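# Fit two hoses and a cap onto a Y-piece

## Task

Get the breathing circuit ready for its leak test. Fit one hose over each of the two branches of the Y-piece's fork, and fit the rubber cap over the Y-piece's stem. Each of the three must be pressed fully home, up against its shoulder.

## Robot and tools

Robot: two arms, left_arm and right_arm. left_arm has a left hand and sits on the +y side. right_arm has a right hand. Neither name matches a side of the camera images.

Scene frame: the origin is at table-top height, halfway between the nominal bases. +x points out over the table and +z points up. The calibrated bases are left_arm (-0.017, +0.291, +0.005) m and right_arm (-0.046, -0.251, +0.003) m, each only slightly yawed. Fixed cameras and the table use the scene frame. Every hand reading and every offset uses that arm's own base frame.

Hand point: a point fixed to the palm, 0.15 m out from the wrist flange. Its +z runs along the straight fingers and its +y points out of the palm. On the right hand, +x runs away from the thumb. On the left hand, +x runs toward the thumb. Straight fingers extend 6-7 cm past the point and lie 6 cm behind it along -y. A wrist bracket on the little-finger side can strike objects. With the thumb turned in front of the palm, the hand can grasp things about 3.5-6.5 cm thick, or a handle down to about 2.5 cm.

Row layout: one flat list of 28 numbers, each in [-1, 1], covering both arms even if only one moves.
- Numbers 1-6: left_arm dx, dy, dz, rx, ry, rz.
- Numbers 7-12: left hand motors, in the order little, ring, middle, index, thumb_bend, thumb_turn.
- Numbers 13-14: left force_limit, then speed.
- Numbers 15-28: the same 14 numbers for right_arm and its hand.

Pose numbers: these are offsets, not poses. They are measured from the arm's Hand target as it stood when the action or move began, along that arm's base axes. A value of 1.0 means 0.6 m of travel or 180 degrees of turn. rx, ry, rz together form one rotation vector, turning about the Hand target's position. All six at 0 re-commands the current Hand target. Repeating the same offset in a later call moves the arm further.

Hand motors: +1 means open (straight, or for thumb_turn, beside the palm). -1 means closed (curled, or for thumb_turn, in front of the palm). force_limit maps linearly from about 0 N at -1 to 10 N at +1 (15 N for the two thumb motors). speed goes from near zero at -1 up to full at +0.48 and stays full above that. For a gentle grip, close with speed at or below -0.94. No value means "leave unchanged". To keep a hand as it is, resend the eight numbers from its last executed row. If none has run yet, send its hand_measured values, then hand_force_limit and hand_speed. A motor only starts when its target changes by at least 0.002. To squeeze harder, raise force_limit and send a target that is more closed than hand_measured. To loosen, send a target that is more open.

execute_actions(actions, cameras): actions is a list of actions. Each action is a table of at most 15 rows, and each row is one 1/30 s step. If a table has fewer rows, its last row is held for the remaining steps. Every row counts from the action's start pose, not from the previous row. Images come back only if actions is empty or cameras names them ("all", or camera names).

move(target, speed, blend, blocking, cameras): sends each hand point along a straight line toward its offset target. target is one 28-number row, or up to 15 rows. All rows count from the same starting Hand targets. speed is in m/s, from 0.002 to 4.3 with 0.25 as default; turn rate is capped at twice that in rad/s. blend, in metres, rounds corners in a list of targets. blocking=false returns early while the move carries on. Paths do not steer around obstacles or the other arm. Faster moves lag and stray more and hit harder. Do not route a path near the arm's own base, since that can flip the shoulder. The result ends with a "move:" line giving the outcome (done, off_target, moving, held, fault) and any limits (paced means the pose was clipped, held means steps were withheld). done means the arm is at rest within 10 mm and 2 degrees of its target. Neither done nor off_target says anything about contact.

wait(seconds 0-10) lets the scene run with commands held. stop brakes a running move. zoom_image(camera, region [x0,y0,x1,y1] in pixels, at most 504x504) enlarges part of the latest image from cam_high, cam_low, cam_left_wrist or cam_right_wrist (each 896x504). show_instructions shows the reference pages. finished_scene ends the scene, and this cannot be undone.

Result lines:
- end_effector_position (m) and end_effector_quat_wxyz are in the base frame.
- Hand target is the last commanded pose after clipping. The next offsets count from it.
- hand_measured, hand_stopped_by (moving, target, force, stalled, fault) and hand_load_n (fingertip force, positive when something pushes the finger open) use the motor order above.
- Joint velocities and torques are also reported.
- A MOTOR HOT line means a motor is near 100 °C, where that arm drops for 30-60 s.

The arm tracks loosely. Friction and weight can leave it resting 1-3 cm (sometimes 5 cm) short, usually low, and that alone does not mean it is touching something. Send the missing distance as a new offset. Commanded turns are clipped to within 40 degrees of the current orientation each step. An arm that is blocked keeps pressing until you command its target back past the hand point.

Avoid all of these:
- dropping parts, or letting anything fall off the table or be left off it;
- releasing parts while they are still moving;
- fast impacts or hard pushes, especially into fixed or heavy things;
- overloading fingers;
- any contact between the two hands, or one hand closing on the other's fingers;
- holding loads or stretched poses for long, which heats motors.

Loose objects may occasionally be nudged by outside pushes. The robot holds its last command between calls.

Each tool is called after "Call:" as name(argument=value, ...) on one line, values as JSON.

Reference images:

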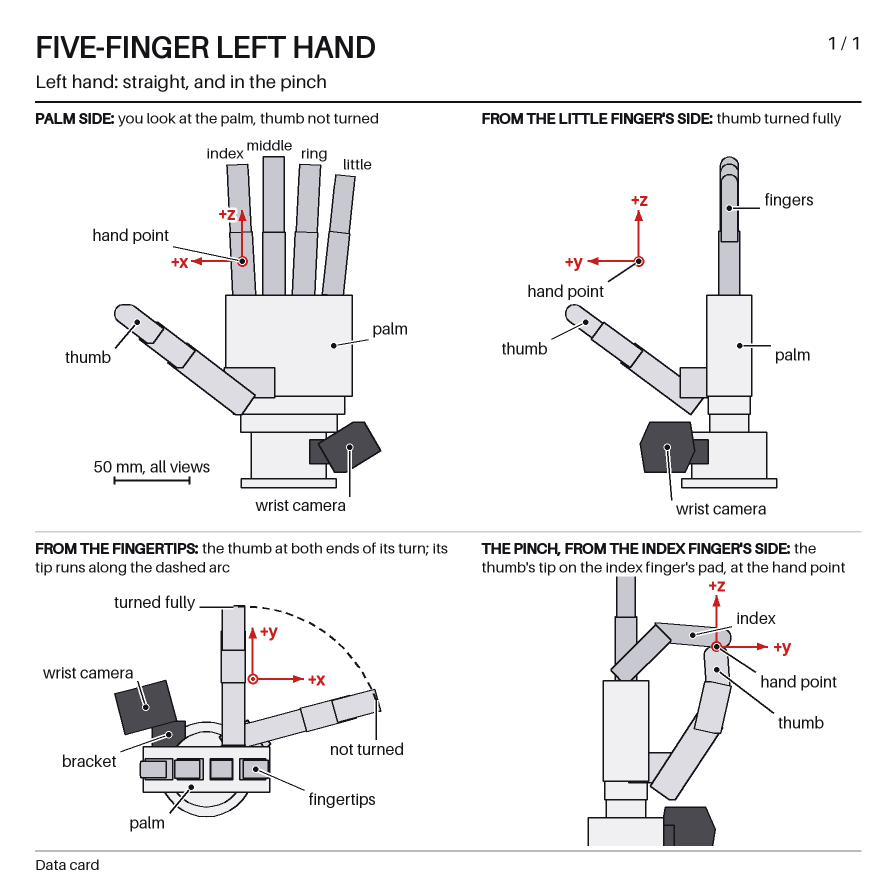

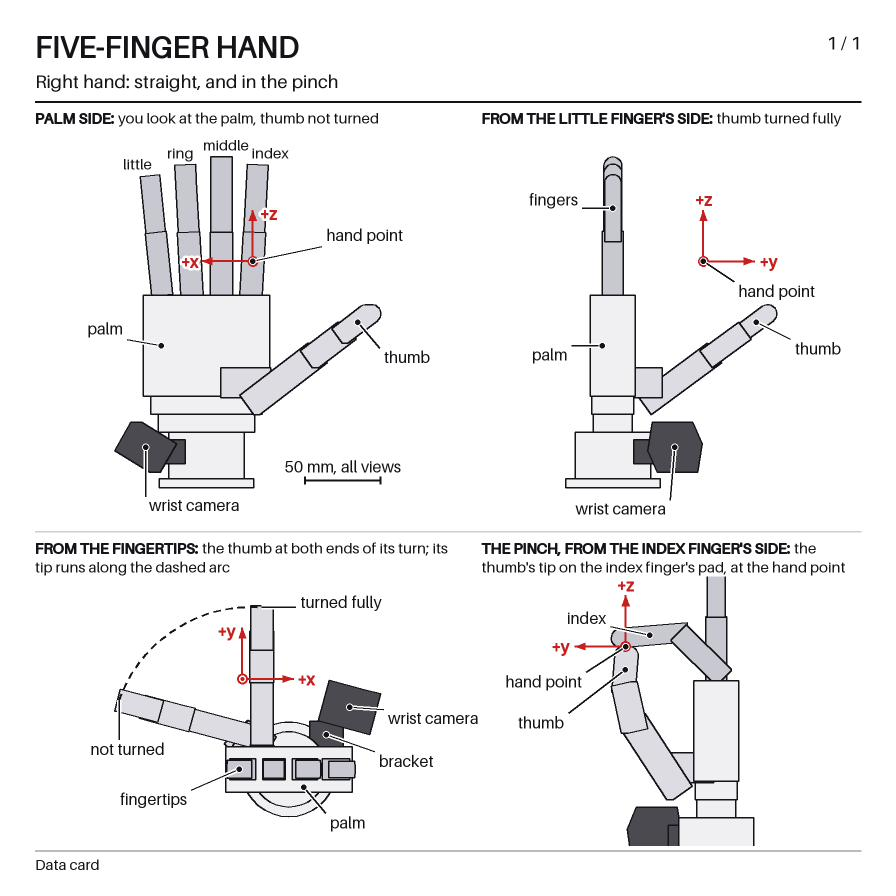

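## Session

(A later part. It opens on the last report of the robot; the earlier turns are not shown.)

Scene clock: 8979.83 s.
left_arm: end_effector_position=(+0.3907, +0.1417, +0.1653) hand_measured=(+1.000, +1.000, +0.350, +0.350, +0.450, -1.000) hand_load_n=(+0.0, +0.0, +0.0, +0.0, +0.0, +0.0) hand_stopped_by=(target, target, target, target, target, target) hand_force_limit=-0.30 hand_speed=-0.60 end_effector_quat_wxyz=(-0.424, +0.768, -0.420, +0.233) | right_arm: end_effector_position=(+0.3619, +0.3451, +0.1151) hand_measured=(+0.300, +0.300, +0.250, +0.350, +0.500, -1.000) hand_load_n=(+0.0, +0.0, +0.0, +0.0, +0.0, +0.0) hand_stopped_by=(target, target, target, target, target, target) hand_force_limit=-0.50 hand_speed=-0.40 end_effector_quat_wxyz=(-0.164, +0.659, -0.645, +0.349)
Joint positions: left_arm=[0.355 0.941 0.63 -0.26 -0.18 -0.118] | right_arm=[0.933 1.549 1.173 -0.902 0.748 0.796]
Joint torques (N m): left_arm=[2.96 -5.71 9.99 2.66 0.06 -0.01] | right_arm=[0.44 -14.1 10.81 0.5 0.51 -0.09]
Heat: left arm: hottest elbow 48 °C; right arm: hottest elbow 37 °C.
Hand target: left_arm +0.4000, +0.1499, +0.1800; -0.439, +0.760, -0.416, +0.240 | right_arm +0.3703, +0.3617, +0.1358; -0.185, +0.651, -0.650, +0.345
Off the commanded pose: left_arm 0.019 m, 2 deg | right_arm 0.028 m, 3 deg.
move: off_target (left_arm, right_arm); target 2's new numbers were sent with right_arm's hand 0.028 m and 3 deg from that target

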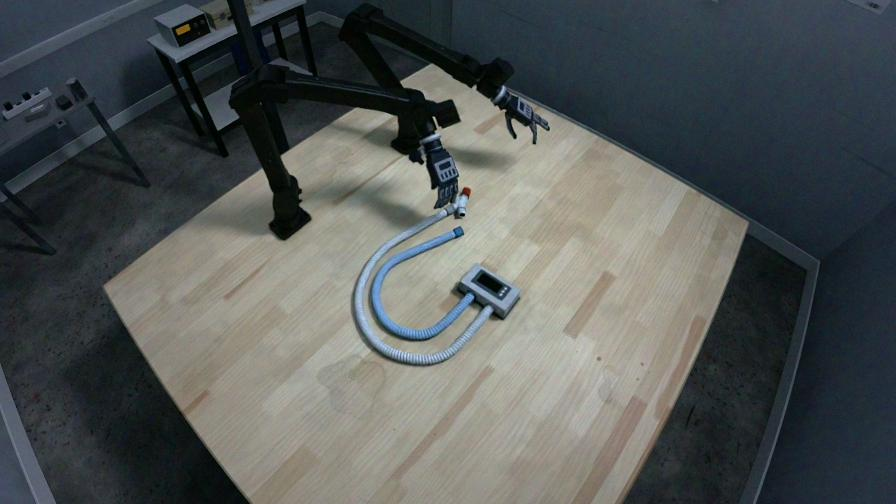

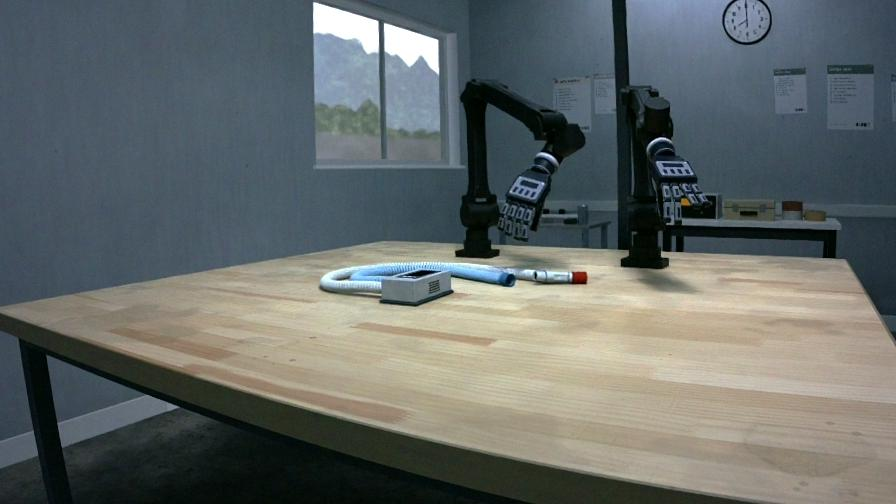

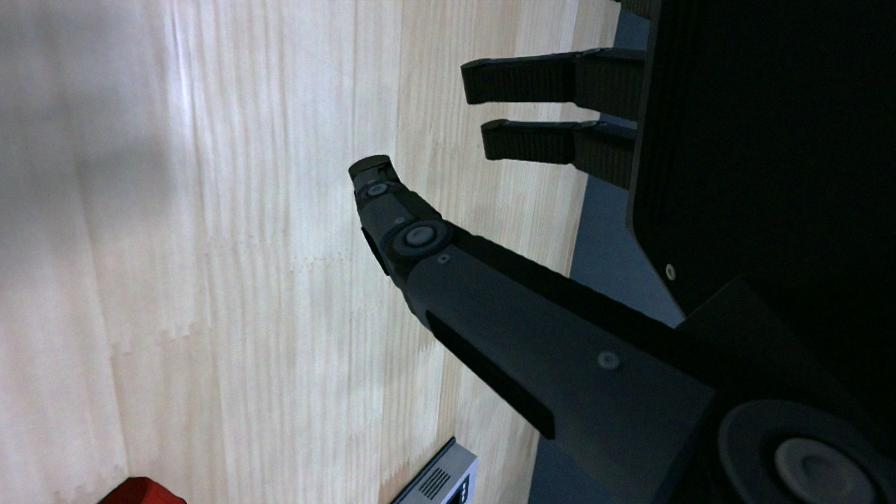

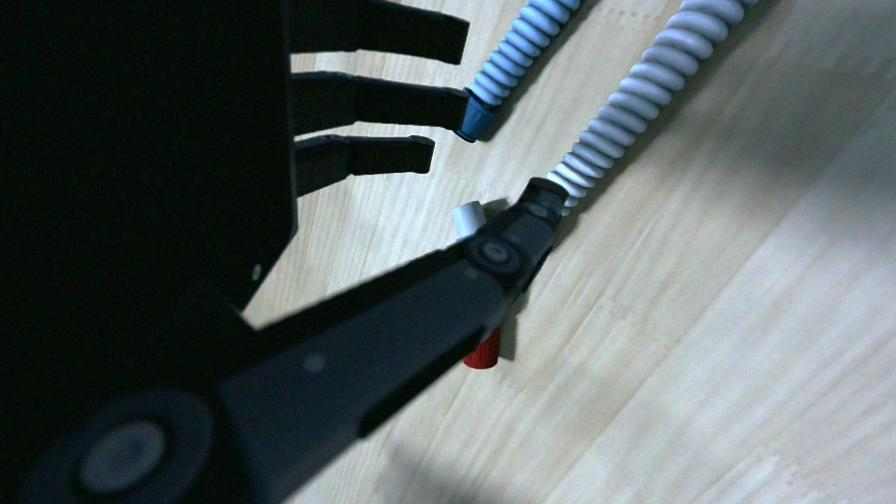

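Call:
move(target=[[0, 0, 0, 0, 0, 0, 1, 1, 0.35, 0.35, 0.45, -1, -0.3, -0.6, 0.166, -0.107, -0.03, 0.0821, 0.0671, -0.0846, 0.3, 0.3, 0.25, 0.25, 0.55, -1, -0.5, -0.4],[-0.106, -0.3695, -0.175, 0.0146, -0.0236, -0.0057, 1, 1, 0.35, 0.35, 0.45, -1, -0.3, -0.6, 0.166, -0.107, -0.06, 0.0821, 0.0671, -0.0846, 0.3, 0.3, 0.25, 0.25, 0.55, -1, -0.5, -0.4]], speed=0.15, cameras=["all"])

Call:
zoom_image(camera="cam_left_wrist", region=[280, 60, 560, 300])

Call:
zoom_image(camera="cam_right_wrist", region=[300, 60, 620, 300])

Scene clock: 9058.40 s.
left_arm: end_effector_position=(+0.3358, -0.0678, +0.0744) hand_measured=(+1.000, +1.000, +0.350, +0.350, +0.450, -1.000) hand_load_n=(+0.0, +0.0, +0.0, +0.0, +0.0, +0.0) hand_stopped_by=(target, target, target, target, target, target) hand_force_limit=-0.30 hand_speed=-0.60 end_effector_quat_wxyz=(-0.471, +0.735, -0.412, +0.261) | right_arm: end_effector_position=(+0.4594, +0.2911, +0.1022) hand_measured=(+0.300, +0.300, +0.250, +0.250, +0.550, -1.000) hand_load_n=(+0.0, +0.0, +0.0, +0.0, +0.0, +0.0) hand_stopped_by=(target, target, target, target, target, target) hand_force_limit=-0.50 hand_speed=-0.40 end_effector_quat_wxyz=(+0.146, -0.569, +0.781, -0.212)
Joint positions: left_arm=[-0.562 0.959 0.361 -0.215 -0.953 -0.707] | right_arm=[0.599 1.631 1.274 -0.886 0.412 0.841]
Joint torques (N m): left_arm=[0.79 -3.9 7.56 0.79 -0.56 -0.24] | right_arm=[-0.09 -13.16 9.13 1.16 0.23 -0.02]
Motor temperatures (°C): left_arm=[19 20 49 17 19 19] | right_arm=[18 23 42 17 21 20]
Heat: left arm: hottest elbow 49 °C; right arm: hottest elbow 42 °C.
Hand target: left_arm +0.3364, -0.0717, +0.0751; -0.469, +0.736, -0.411, +0.263 | right_arm +0.4699, +0.2974, +0.0998; +0.151, -0.563, +0.785, -0.210
Off the commanded pose: left_arm 0.004 m, 0 deg | right_arm 0.012 m, 1 deg.
move: off_target (right_arm)

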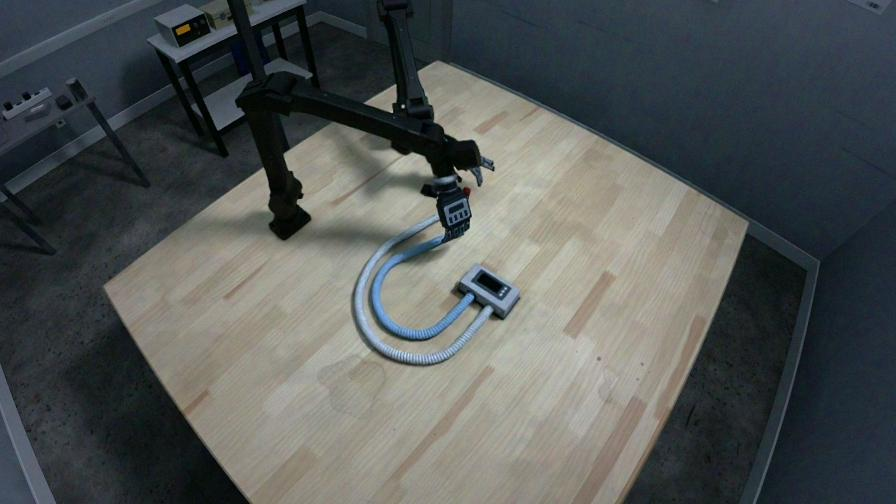

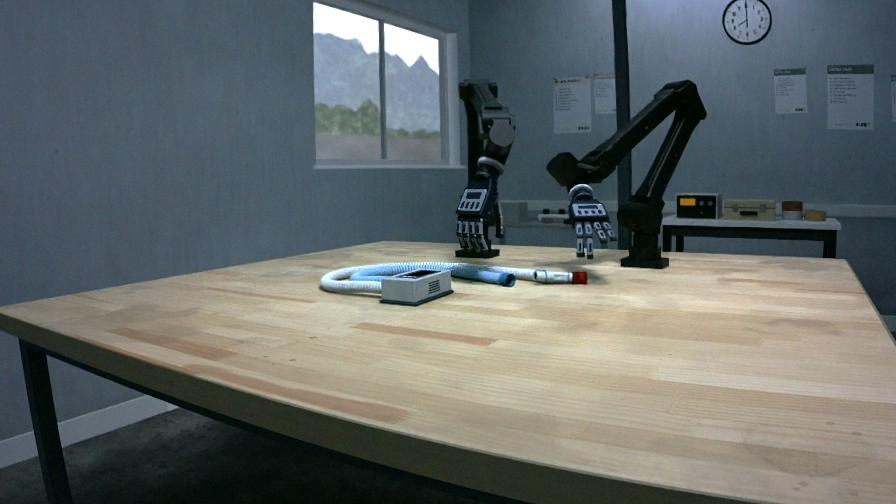

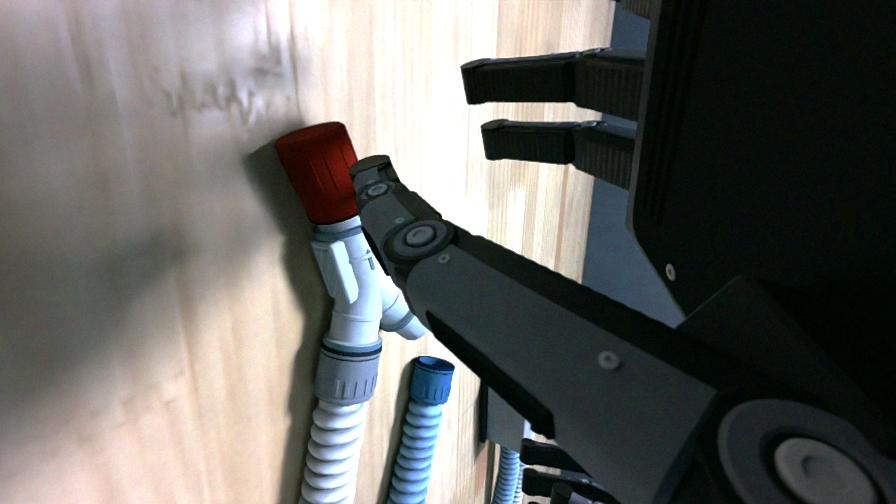

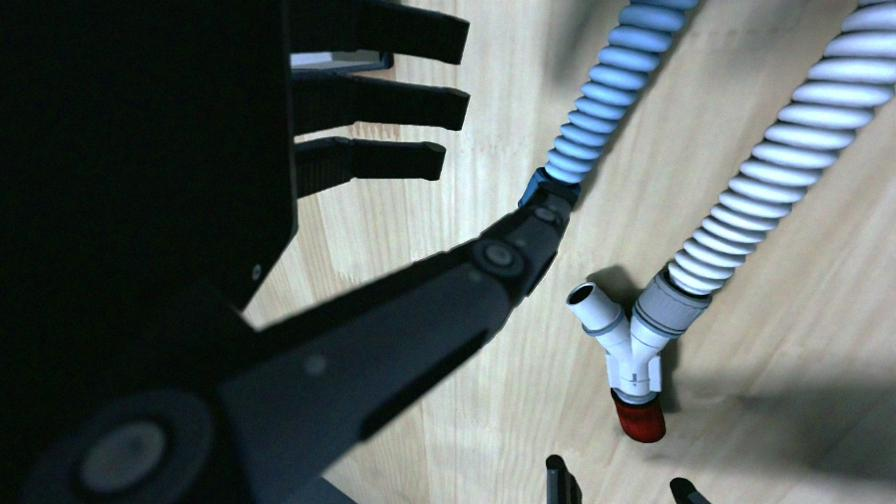

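Scaled by 1.800 from the camera's 896x504 image, which has a finer 1280x720 frame.

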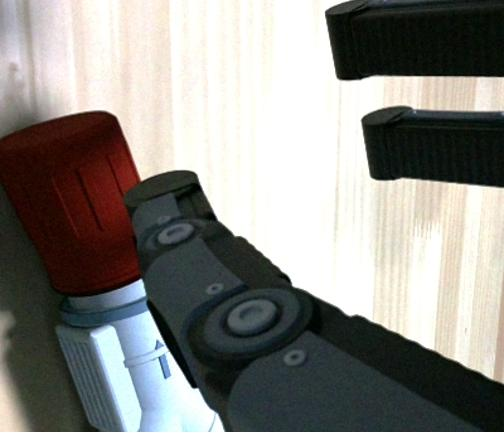

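Scaled by 1.575 from the camera's 896x504 image, which has a finer 1280x720 frame.

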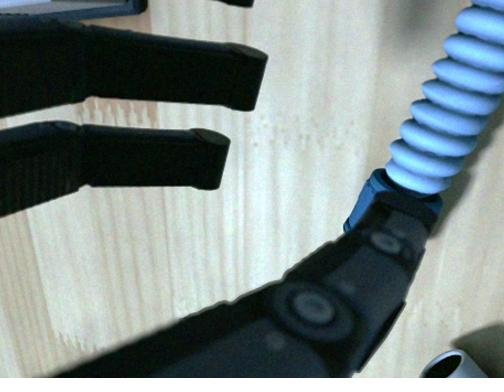

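Call:
move(target=[[-0.012, 0.002, -0.03, 0, 0, -0.0817, 1, 1, 0.35, 0.35, 0.45, -1, -0.3, -0.6, 0, 0, 0, 0, 0, 0, 0.3, 0.3, 0.25, 0.25, 0.55, -1, -0.5, -0.4],[-0.012, 0.002, -0.07, 0, 0, -0.0817, 1, 1, 0.35, 0.35, 0.45, -1, -0.3, -0.6, 0, 0, 0, 0, 0, 0, 0.3, 0.3, 0.25, 0.25, 0.55, -1, -0.5, -0.4]], speed=0.06, cameras=["cam_left_wrist", "cam_low"])

Call:
zoom_image(camera="cam_left_wrist", region=[280, 60, 560, 300])

Scene clock: 9102.40 s.
left_arm: end_effector_position=(+0.3301, -0.0750, +0.0362) hand_measured=(+1.000, +1.000, +0.350, +0.350, +0.450, -1.000) hand_load_n=(+0.0, +0.0, +0.0, +0.0, +0.0, +0.0) hand_stopped_by=(target, target, target, target, target, target) hand_force_limit=-0.30 hand_speed=-0.60 end_effector_quat_wxyz=(-0.428, +0.679, -0.501, +0.323) | right_arm: end_effector_position=(+0.4594, +0.2911, +0.1022) hand_measured=(+0.300, +0.300, +0.250, +0.250, +0.550, -1.000) hand_load_n=(+0.0, +0.0, +0.0, +0.0, +0.0, +0.0) hand_stopped_by=(target, target, target, target, target, target) hand_force_limit=-0.50 hand_speed=-0.40 end_effector_quat_wxyz=(+0.146, -0.569, +0.781, -0.212)
Joint positions: left_arm=[-0.457 0.967 0.189 0.21 -0.66 -0.384] | right_arm=[0.599 1.631 1.274 -0.886 0.412 0.841]
Joint torques (N m): left_arm=[3.25 -3.6 5.57 2.65 -0.17 -0.03] | right_arm=[0.56 -12.98 9.21 1.25 0.21 -0.04]
Heat: left arm: hottest elbow 46 °C; right arm: hottest elbow 41 °C.
Hand target: left_arm +0.3292, -0.0706, +0.0330; -0.431, +0.677, -0.502, +0.320 | right_arm +0.4699, +0.2974, +0.0998; +0.151, -0.563, +0.785, -0.210
Off the commanded pose: left_arm 0.006 m, 1 deg | right_arm 0.013 m, 1 deg.
move: off_target (right_arm)
Images, in order (width x height): cam_low 896x504, cam_left_wrist 896x504.

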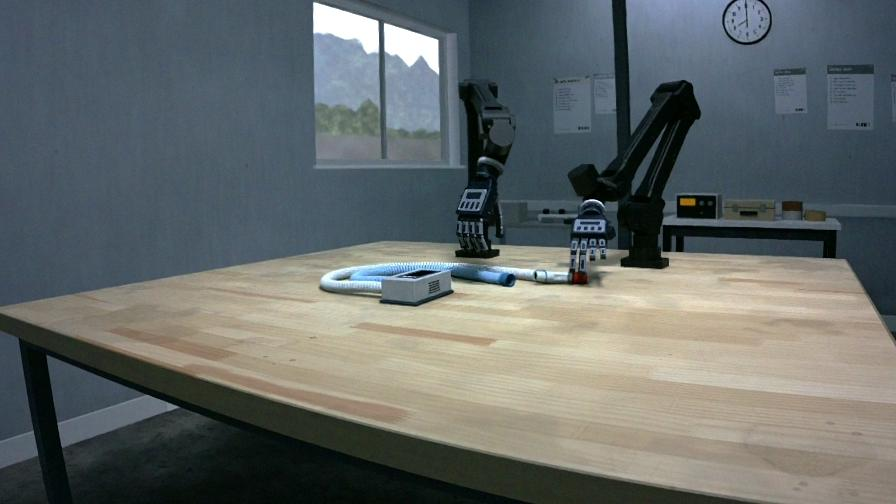

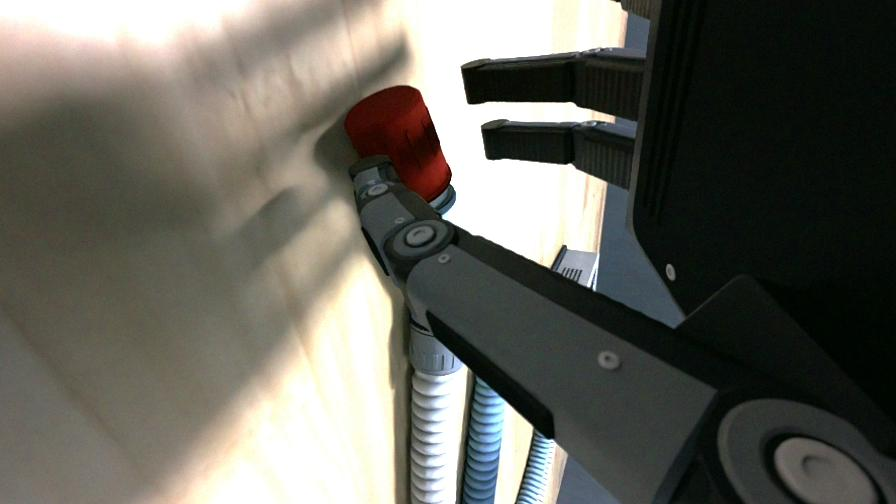

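Scaled by 1.800 from the camera's 896x504 image, which has a finer 1280x720 frame.

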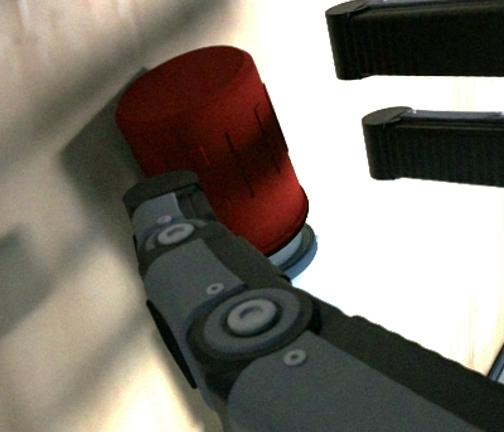

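Call:
execute_actions(actions=[], cameras=["all"])

Scene clock: 9129.27 s.
left_arm: end_effector_position=(+0.3301, -0.0750, +0.0362) hand_measured=(+1.000, +1.000, +0.350, +0.350, +0.450, -1.000) hand_load_n=(+0.0, +0.0, +0.0, +0.0, +0.0, +0.0) hand_stopped_by=(target, target, target, target, target, target) hand_force_limit=-0.30 hand_speed=-0.60 end_effector_quat_wxyz=(-0.428, +0.679, -0.501, +0.323) | right_arm: end_effector_position=(+0.4594, +0.2911, +0.1022) hand_measured=(+0.300, +0.300, +0.250, +0.250, +0.550, -1.000) hand_load_n=(+0.0, +0.0, +0.0, +0.0, +0.0, +0.0) hand_stopped_by=(target, target, target, target, target, target) hand_force_limit=-0.50 hand_speed=-0.40 end_effector_quat_wxyz=(+0.146, -0.569, +0.781, -0.212)
Joint positions: left_arm=[-0.457 0.967 0.189 0.21 -0.66 -0.384] | right_arm=[0.599 1.631 1.274 -0.886 0.412 0.841]
Joint velocities: within noise
Joint torques (N m): left_arm=[2.9 -3.66 5.68 2.66 -0.15 -0.02] | right_arm=[0.73 -12.92 9.4 1.43 0.15 -0.07]
Motor temperatures (°C): left_arm=[19 20 43 17 19 19] | right_arm=[18 24 41 17 21 20]
Heat: left arm: hottest elbow 43 °C; right arm: hottest elbow 41 °C.
Hand target: left_arm +0.3292, -0.0706, +0.0330; -0.431, +0.677, -0.502, +0.320 | right_arm +0.4699, +0.2974, +0.0998; +0.151, -0.563, +0.785, -0.210
Off the commanded pose: left_arm 0.006 m, 1 deg | right_arm 0.013 m, 1 deg.

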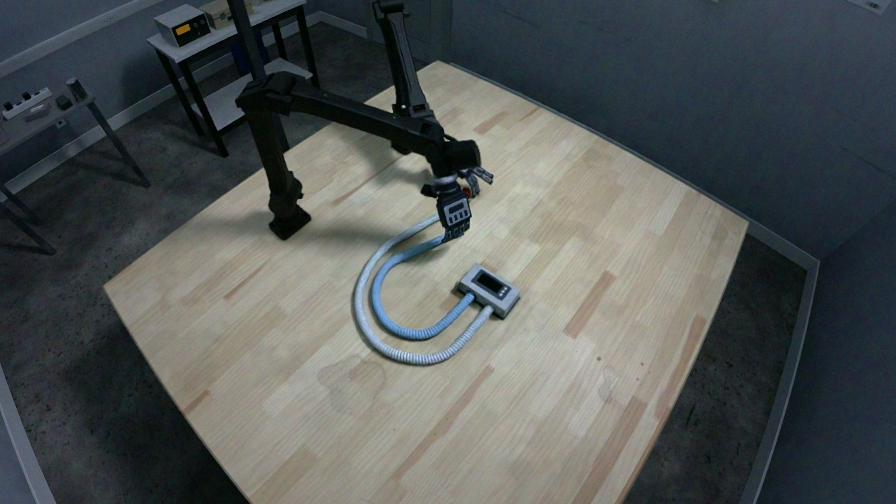

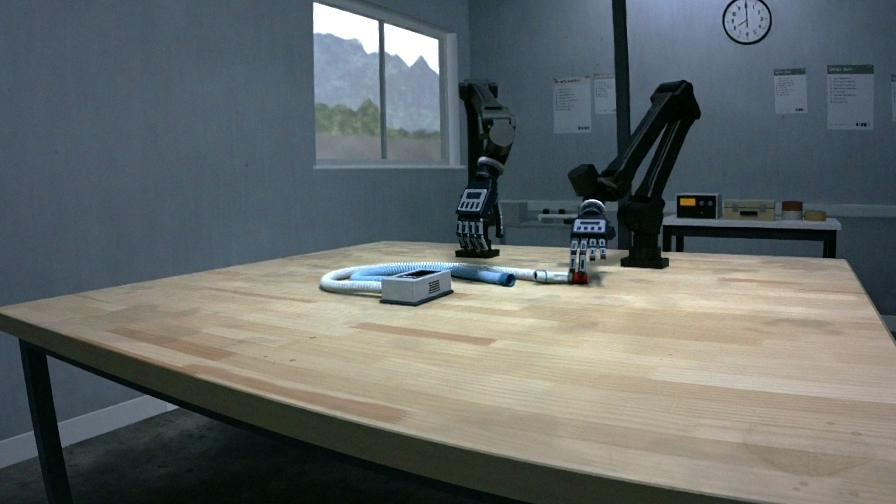

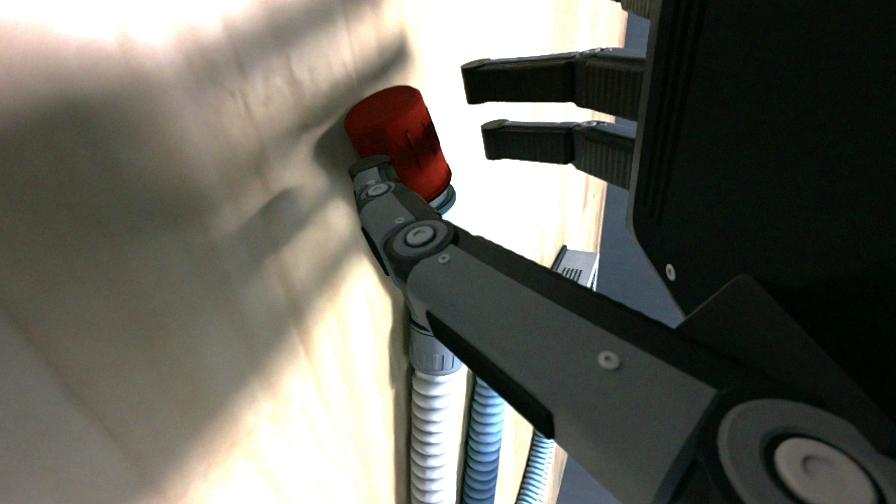

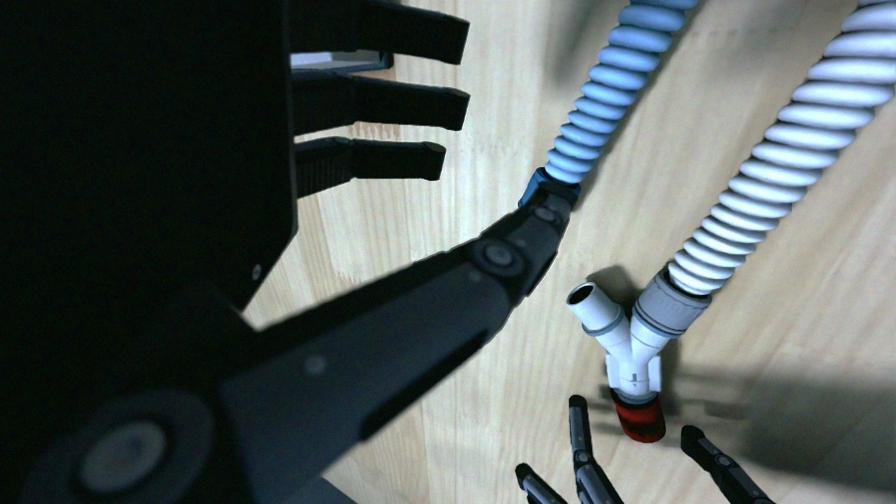

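Call:
zoom_image(camera="cam_right_wrist", region=[500, 240, 760, 480])

Call:
zoom_image(camera="cam_left_wrist", region=[300, 40, 600, 260])

Scaled by 1.938 from the camera's 896x504 image, which has a finer 1280x720 frame.

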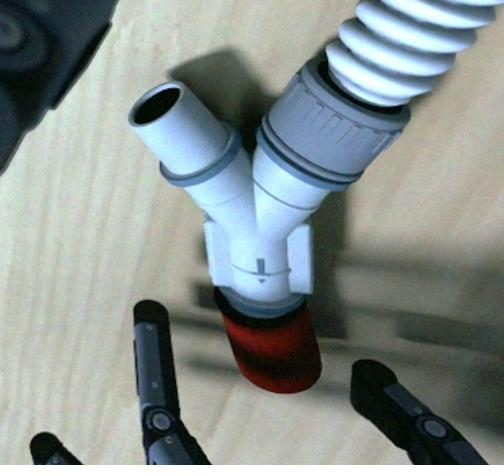

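Scaled by 1.680 from the camera's 896x504 image, which has a finer 1280x720 frame.

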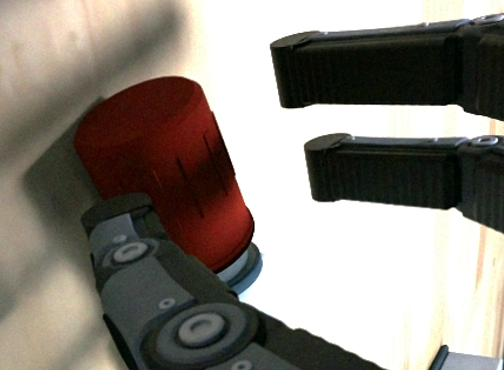

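Call:
move(target=[0.0047,0.0077,-0.0308,0,0,0,1,1,0.35,0.35,0.45,-1,-0.3,-0.6,0,0,0,0,0,0,0.3,0.3,0.25,0.25,0.55,-1,-0.5,-0.4], speed=0.05, cameras=["cam_left_wrist","cam_low"])

Scene clock: 9160.37 s.
left_arm: end_effector_position=(+0.3334, -0.0706, +0.0174) hand_measured=(+1.000, +1.000, +0.350, +0.350, +0.450, -1.000) hand_load_n=(+0.0, +0.0, +0.0, +0.0, +0.0, +0.0) hand_stopped_by=(target, target, target, target, target, target) hand_force_limit=-0.30 hand_speed=-0.60 end_effector_quat_wxyz=(-0.428, +0.679, -0.501, +0.324) | right_arm: end_effector_position=(+0.4594, +0.2911, +0.1022) hand_measured=(+0.300, +0.300, +0.250, +0.250, +0.550, -1.000) hand_load_n=(+0.0, +0.0, +0.0, +0.0, +0.0, +0.0) hand_stopped_by=(target, target, target, target, target, target) hand_force_limit=-0.50 hand_speed=-0.40 end_effector_quat_wxyz=(+0.146, -0.569, +0.781, -0.212)
Joint positions: left_arm=[-0.429 1.081 0.163 0.361 -0.637 -0.366] | right_arm=[0.599 1.631 1.274 -0.886 0.412 0.841]
Joint torques (N m): left_arm=[2.61 -4.13 4.78 2.54 -0.14 -0.02] | right_arm=[0.32 -13.27 9.28 1.29 0.24 -0.09]
Heat: left arm: hottest elbow 42 °C; right arm: hottest elbow 40 °C.
Hand target: left_arm +0.3320, -0.0660, +0.0146; -0.431, +0.677, -0.502, +0.321 | right_arm +0.4699, +0.2974, +0.0998; +0.151, -0.563, +0.785, -0.210
Off the commanded pose: left_arm 0.006 m, 1 deg | right_arm 0.013 m, 1 deg.
move: off_target (right_arm)
Images, in order (width x height): cam_low 896x504, cam_left_wrist 896x504.

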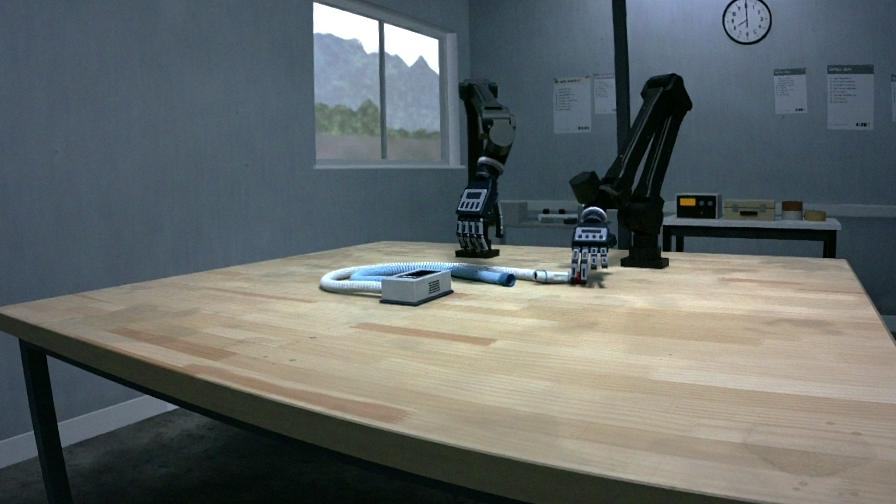

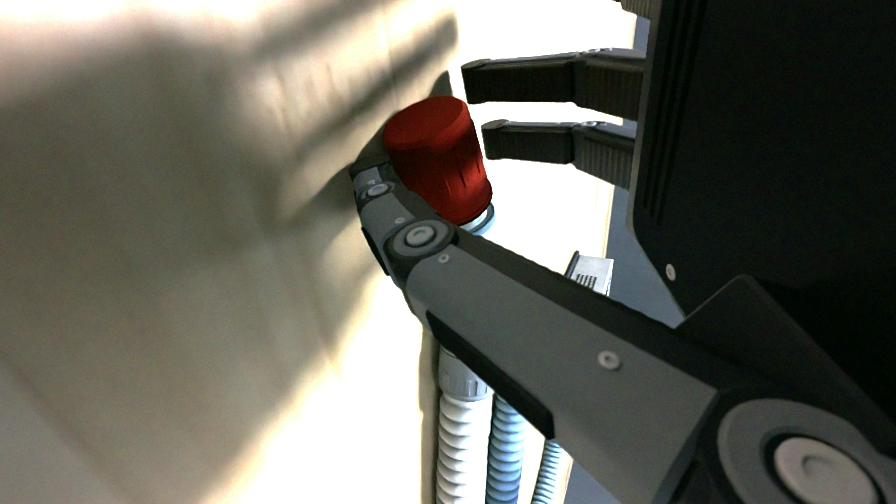

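Call:
move(target=[0,0,0,0,0,0,1,1,-0.5,-0.5,-0.3,-1,-0.3,-0.85,0,0,0,0,0,0,0.3,0.3,0.25,0.25,0.55,-1,-0.5,-0.4], speed=0.05, cameras=["cam_left_wrist"])

Scene clock: 9167.53 s.
left_arm: end_effector_position=(+0.3333, -0.0705, +0.0171) hand_measured=(+1.000, +1.000, +0.046, +0.102, +0.326, -1.000) hand_load_n=(+0.0, +0.0, +6.5, +3.0, +8.0, -2.0) hand_stopped_by=(target, target, force, force, force, target) hand_force_limit=-0.30 hand_speed=-0.85 end_effector_quat_wxyz=(-0.428, +0.679, -0.502, +0.323) | right_arm: end_effector_position=(+0.4594, +0.2911, +0.1022) hand_measured=(+0.300, +0.300, +0.250, +0.250, +0.550, -1.000) hand_load_n=(+0.0, +0.0, +0.0, -0.5, -0.5, +0.0) hand_stopped_by=(target, target, target, target, target, target) hand_force_limit=-0.50 hand_speed=-0.40 end_effector_quat_wxyz=(+0.146, -0.569, +0.781, -0.212)
Joint positions: left_arm=[-0.429 1.081 0.163 0.361 -0.636 -0.365] | right_arm=[0.599 1.631 1.274 -0.886 0.412 0.841]
Joint torques (N m): left_arm=[2.49 -4.31 4.92 2.66 -0.15 0] | right_arm=[-0.32 -13.57 9.24 1.39 0.19 -0.06]
Heat: left arm: hottest elbow 41 °C; right arm: hottest elbow 40 °C.
Hand target: left_arm +0.3321, -0.0660, +0.0146; -0.431, +0.677, -0.502, +0.321 | right_arm +0.4699, +0.2974, +0.0998; +0.151, -0.563, +0.785, -0.210
Off the commanded pose: left_arm 0.005 m, 1 deg | right_arm 0.013 m, 1 deg.
move: off_target (right_arm)
Images, in order (width x height): cam_left_wrist 896x504.

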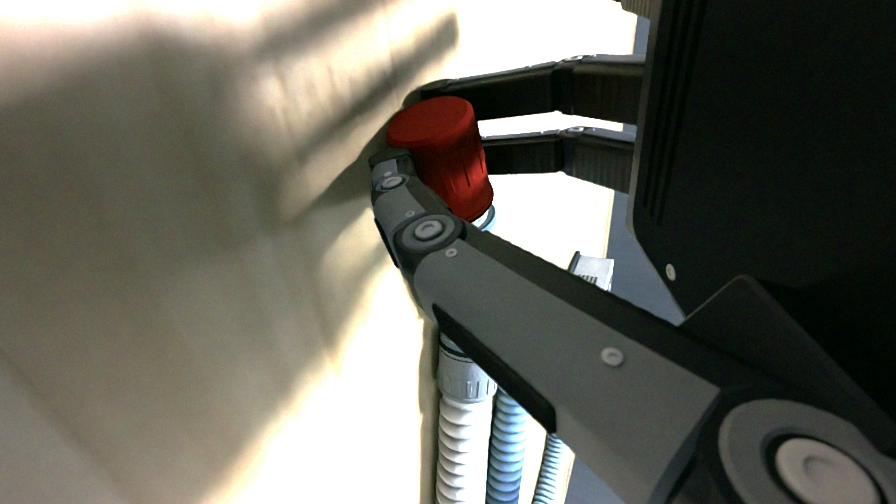

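Call:
move(target=[0,0,0.06,0,0,0,1,1,-0.5,-0.5,-0.3,-1,-0.3,-0.85,0,0,0,0,0,0,0.3,0.3,0.25,0.25,0.55,-1,-0.5,-0.4], speed=0.06, cameras=["cam_low"])

Scene clock: 9213.37 s.
left_arm: end_effector_position=(+0.3148, -0.0618, +0.0294) hand_measured=(+1.000, +1.000, +0.046, +0.102, +0.326, -1.000) hand_load_n=(+0.0, +0.0, +6.0, +3.0, +8.5, -1.0) hand_stopped_by=(target, target, force, force, force, target) hand_force_limit=-0.30 hand_speed=-0.85 end_effector_quat_wxyz=(-0.425, +0.680, -0.513, +0.306) | right_arm: end_effector_position=(+0.4594, +0.2911, +0.1022) hand_measured=(+0.300, +0.300, +0.250, +0.250, +0.550, -1.000) hand_load_n=(+0.0, +0.0, +0.0, +0.0, +0.0, +0.0) hand_stopped_by=(target, target, target, target, target, target) hand_force_limit=-0.50 hand_speed=-0.40 end_effector_quat_wxyz=(+0.146, -0.569, +0.781, -0.212)
Joint positions: left_arm=[-0.429 0.897 0.163 0.139 -0.636 -0.36] | right_arm=[0.599 1.631 1.274 -0.886 0.412 0.841]
Joint torques (N m): left_arm=[2.9 -4.42 9.59 1.39 -0.26 -0.08] | right_arm=[-0.09 -12.92 9.16 1.29 0.19 -0.04]
Heat: left arm: hottest elbow 39 °C; right arm: hottest elbow 40 °C.
Hand target: left_arm +0.3321, -0.0660, +0.0507; -0.432, +0.677, -0.502, +0.321 | right_arm +0.4699, +0.2974, +0.0998; +0.151, -0.563, +0.785, -0.210
Off the commanded pose: left_arm 0.028 m, 2 deg | right_arm 0.013 m, 1 deg.
move: off_target (left_arm, right_arm)
Images, in order (width x height): cam_low 896x504.

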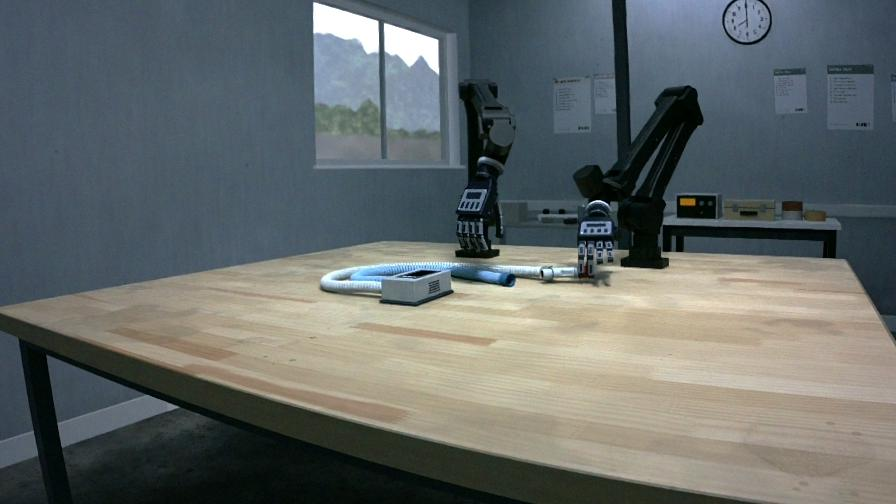

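Call:
move(target=[[0.04,-0.013,0,0,0,-0.052,1,1,-0.5,-0.5,-0.3,-1,-0.3,-0.85,0,0,0,0,0,0,0.3,0.3,0.25,0.25,0.55,-1,-0.5,-0.4],[0.08,-0.026,0,0,0,-0.104,1,1,-0.5,-0.5,-0.3,-1,-0.3,-0.85,0,0,0,0,0,0,0.3,0.3,0.25,0.25,0.55,-1,-0.5,-0.4]], speed=0.06, blend=0.01, cameras=["cam_low","cam_left_wrist","cam_right_wrist"])

Scene clock: 9224.47 s.
left_arm: end_effector_position=(+0.3468, -0.0786, +0.0224) hand_measured=(+1.000, +1.000, +0.046, +0.102, +0.326, -1.000) hand_load_n=(+0.0, +0.0, +5.5, +3.5, +8.5, -0.5) hand_stopped_by=(target, target, force, force, force, target) hand_force_limit=-0.30 hand_speed=-0.85 end_effector_quat_wxyz=(-0.352, +0.600, -0.620, +0.363) | right_arm: end_effector_position=(+0.4594, +0.2911, +0.1022) hand_measured=(+0.300, +0.300, +0.250, +0.250, +0.550, -1.000) hand_load_n=(+0.0, +0.0, +0.0, -0.5, +0.5, +0.0) hand_stopped_by=(target, target, target, target, target, target) hand_force_limit=-0.50 hand_speed=-0.40 end_effector_quat_wxyz=(+0.146, -0.569, +0.781, -0.212)
Joint positions: left_arm=[-0.204 1.063 0.209 0.336 -0.151 -0.084] | right_arm=[0.599 1.631 1.274 -0.886 0.412 0.841]
Joint torques (N m): left_arm=[3.25 -4.78 10.36 2.92 0.1 0.02] | right_arm=[0.32 -13.57 9.13 1.25 0.19 -0.05]
Heat: left arm: hottest elbow 40 °C; right arm: hottest elbow 40 °C.
Hand target: left_arm +0.3801, -0.0815, +0.0506; -0.374, +0.587, -0.606, +0.386 | right_arm +0.4699, +0.2974, +0.0998; +0.151, -0.563, +0.785, -0.210
Off the commanded pose: left_arm 0.044 m, 4 deg | right_arm 0.013 m, 1 deg.
move: off_target (left_arm, right_arm)
Images, in order (width x height): cam_low 896x504, cam_left_wrist 896x504, cam_right_wrist 896x504.

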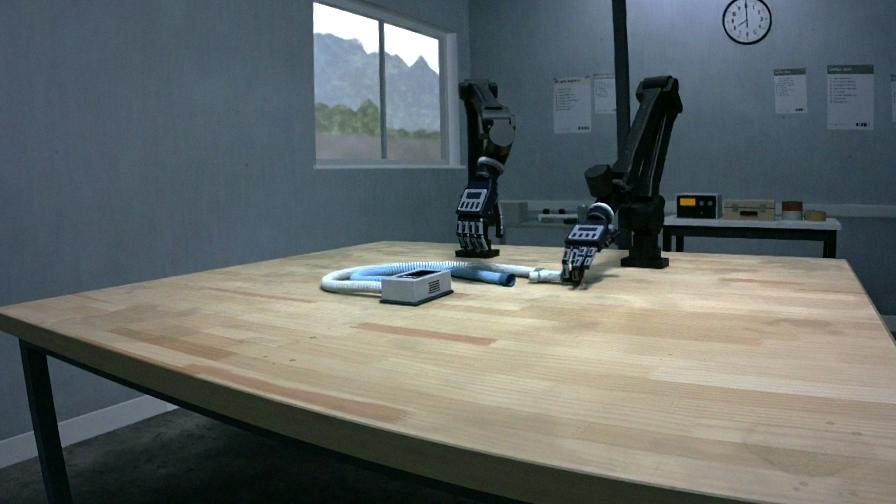

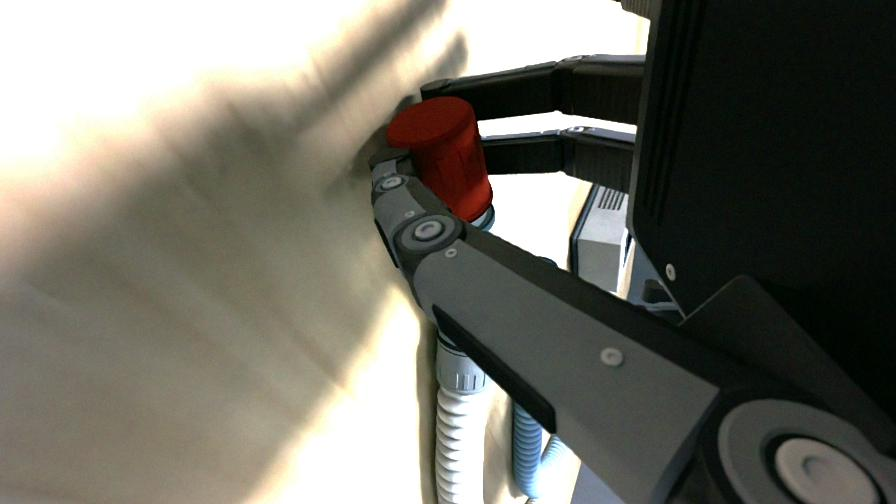

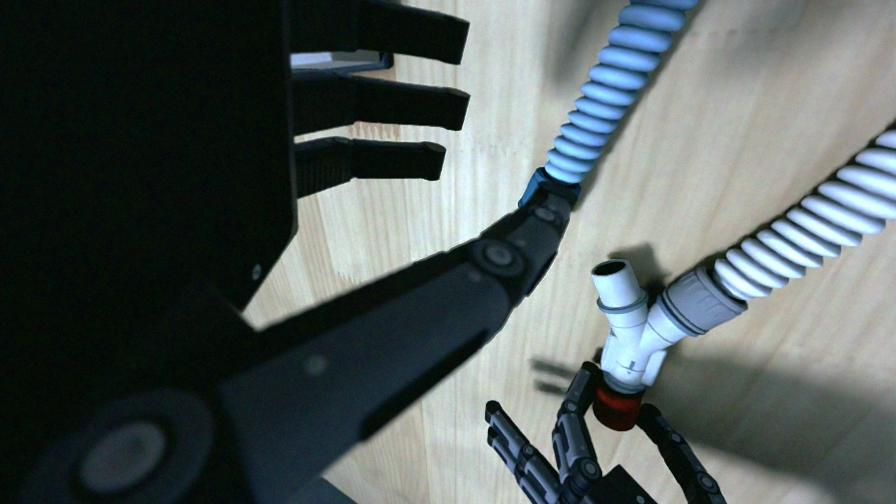

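Call:
zoom_image(camera="cam_right_wrist", region=[480, 140, 780, 440])

Scaled by 1.680 from the camera's 896x504 image, which has a finer 1280x720 frame.

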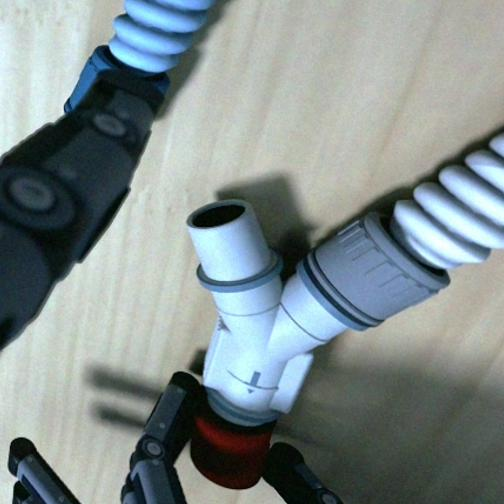

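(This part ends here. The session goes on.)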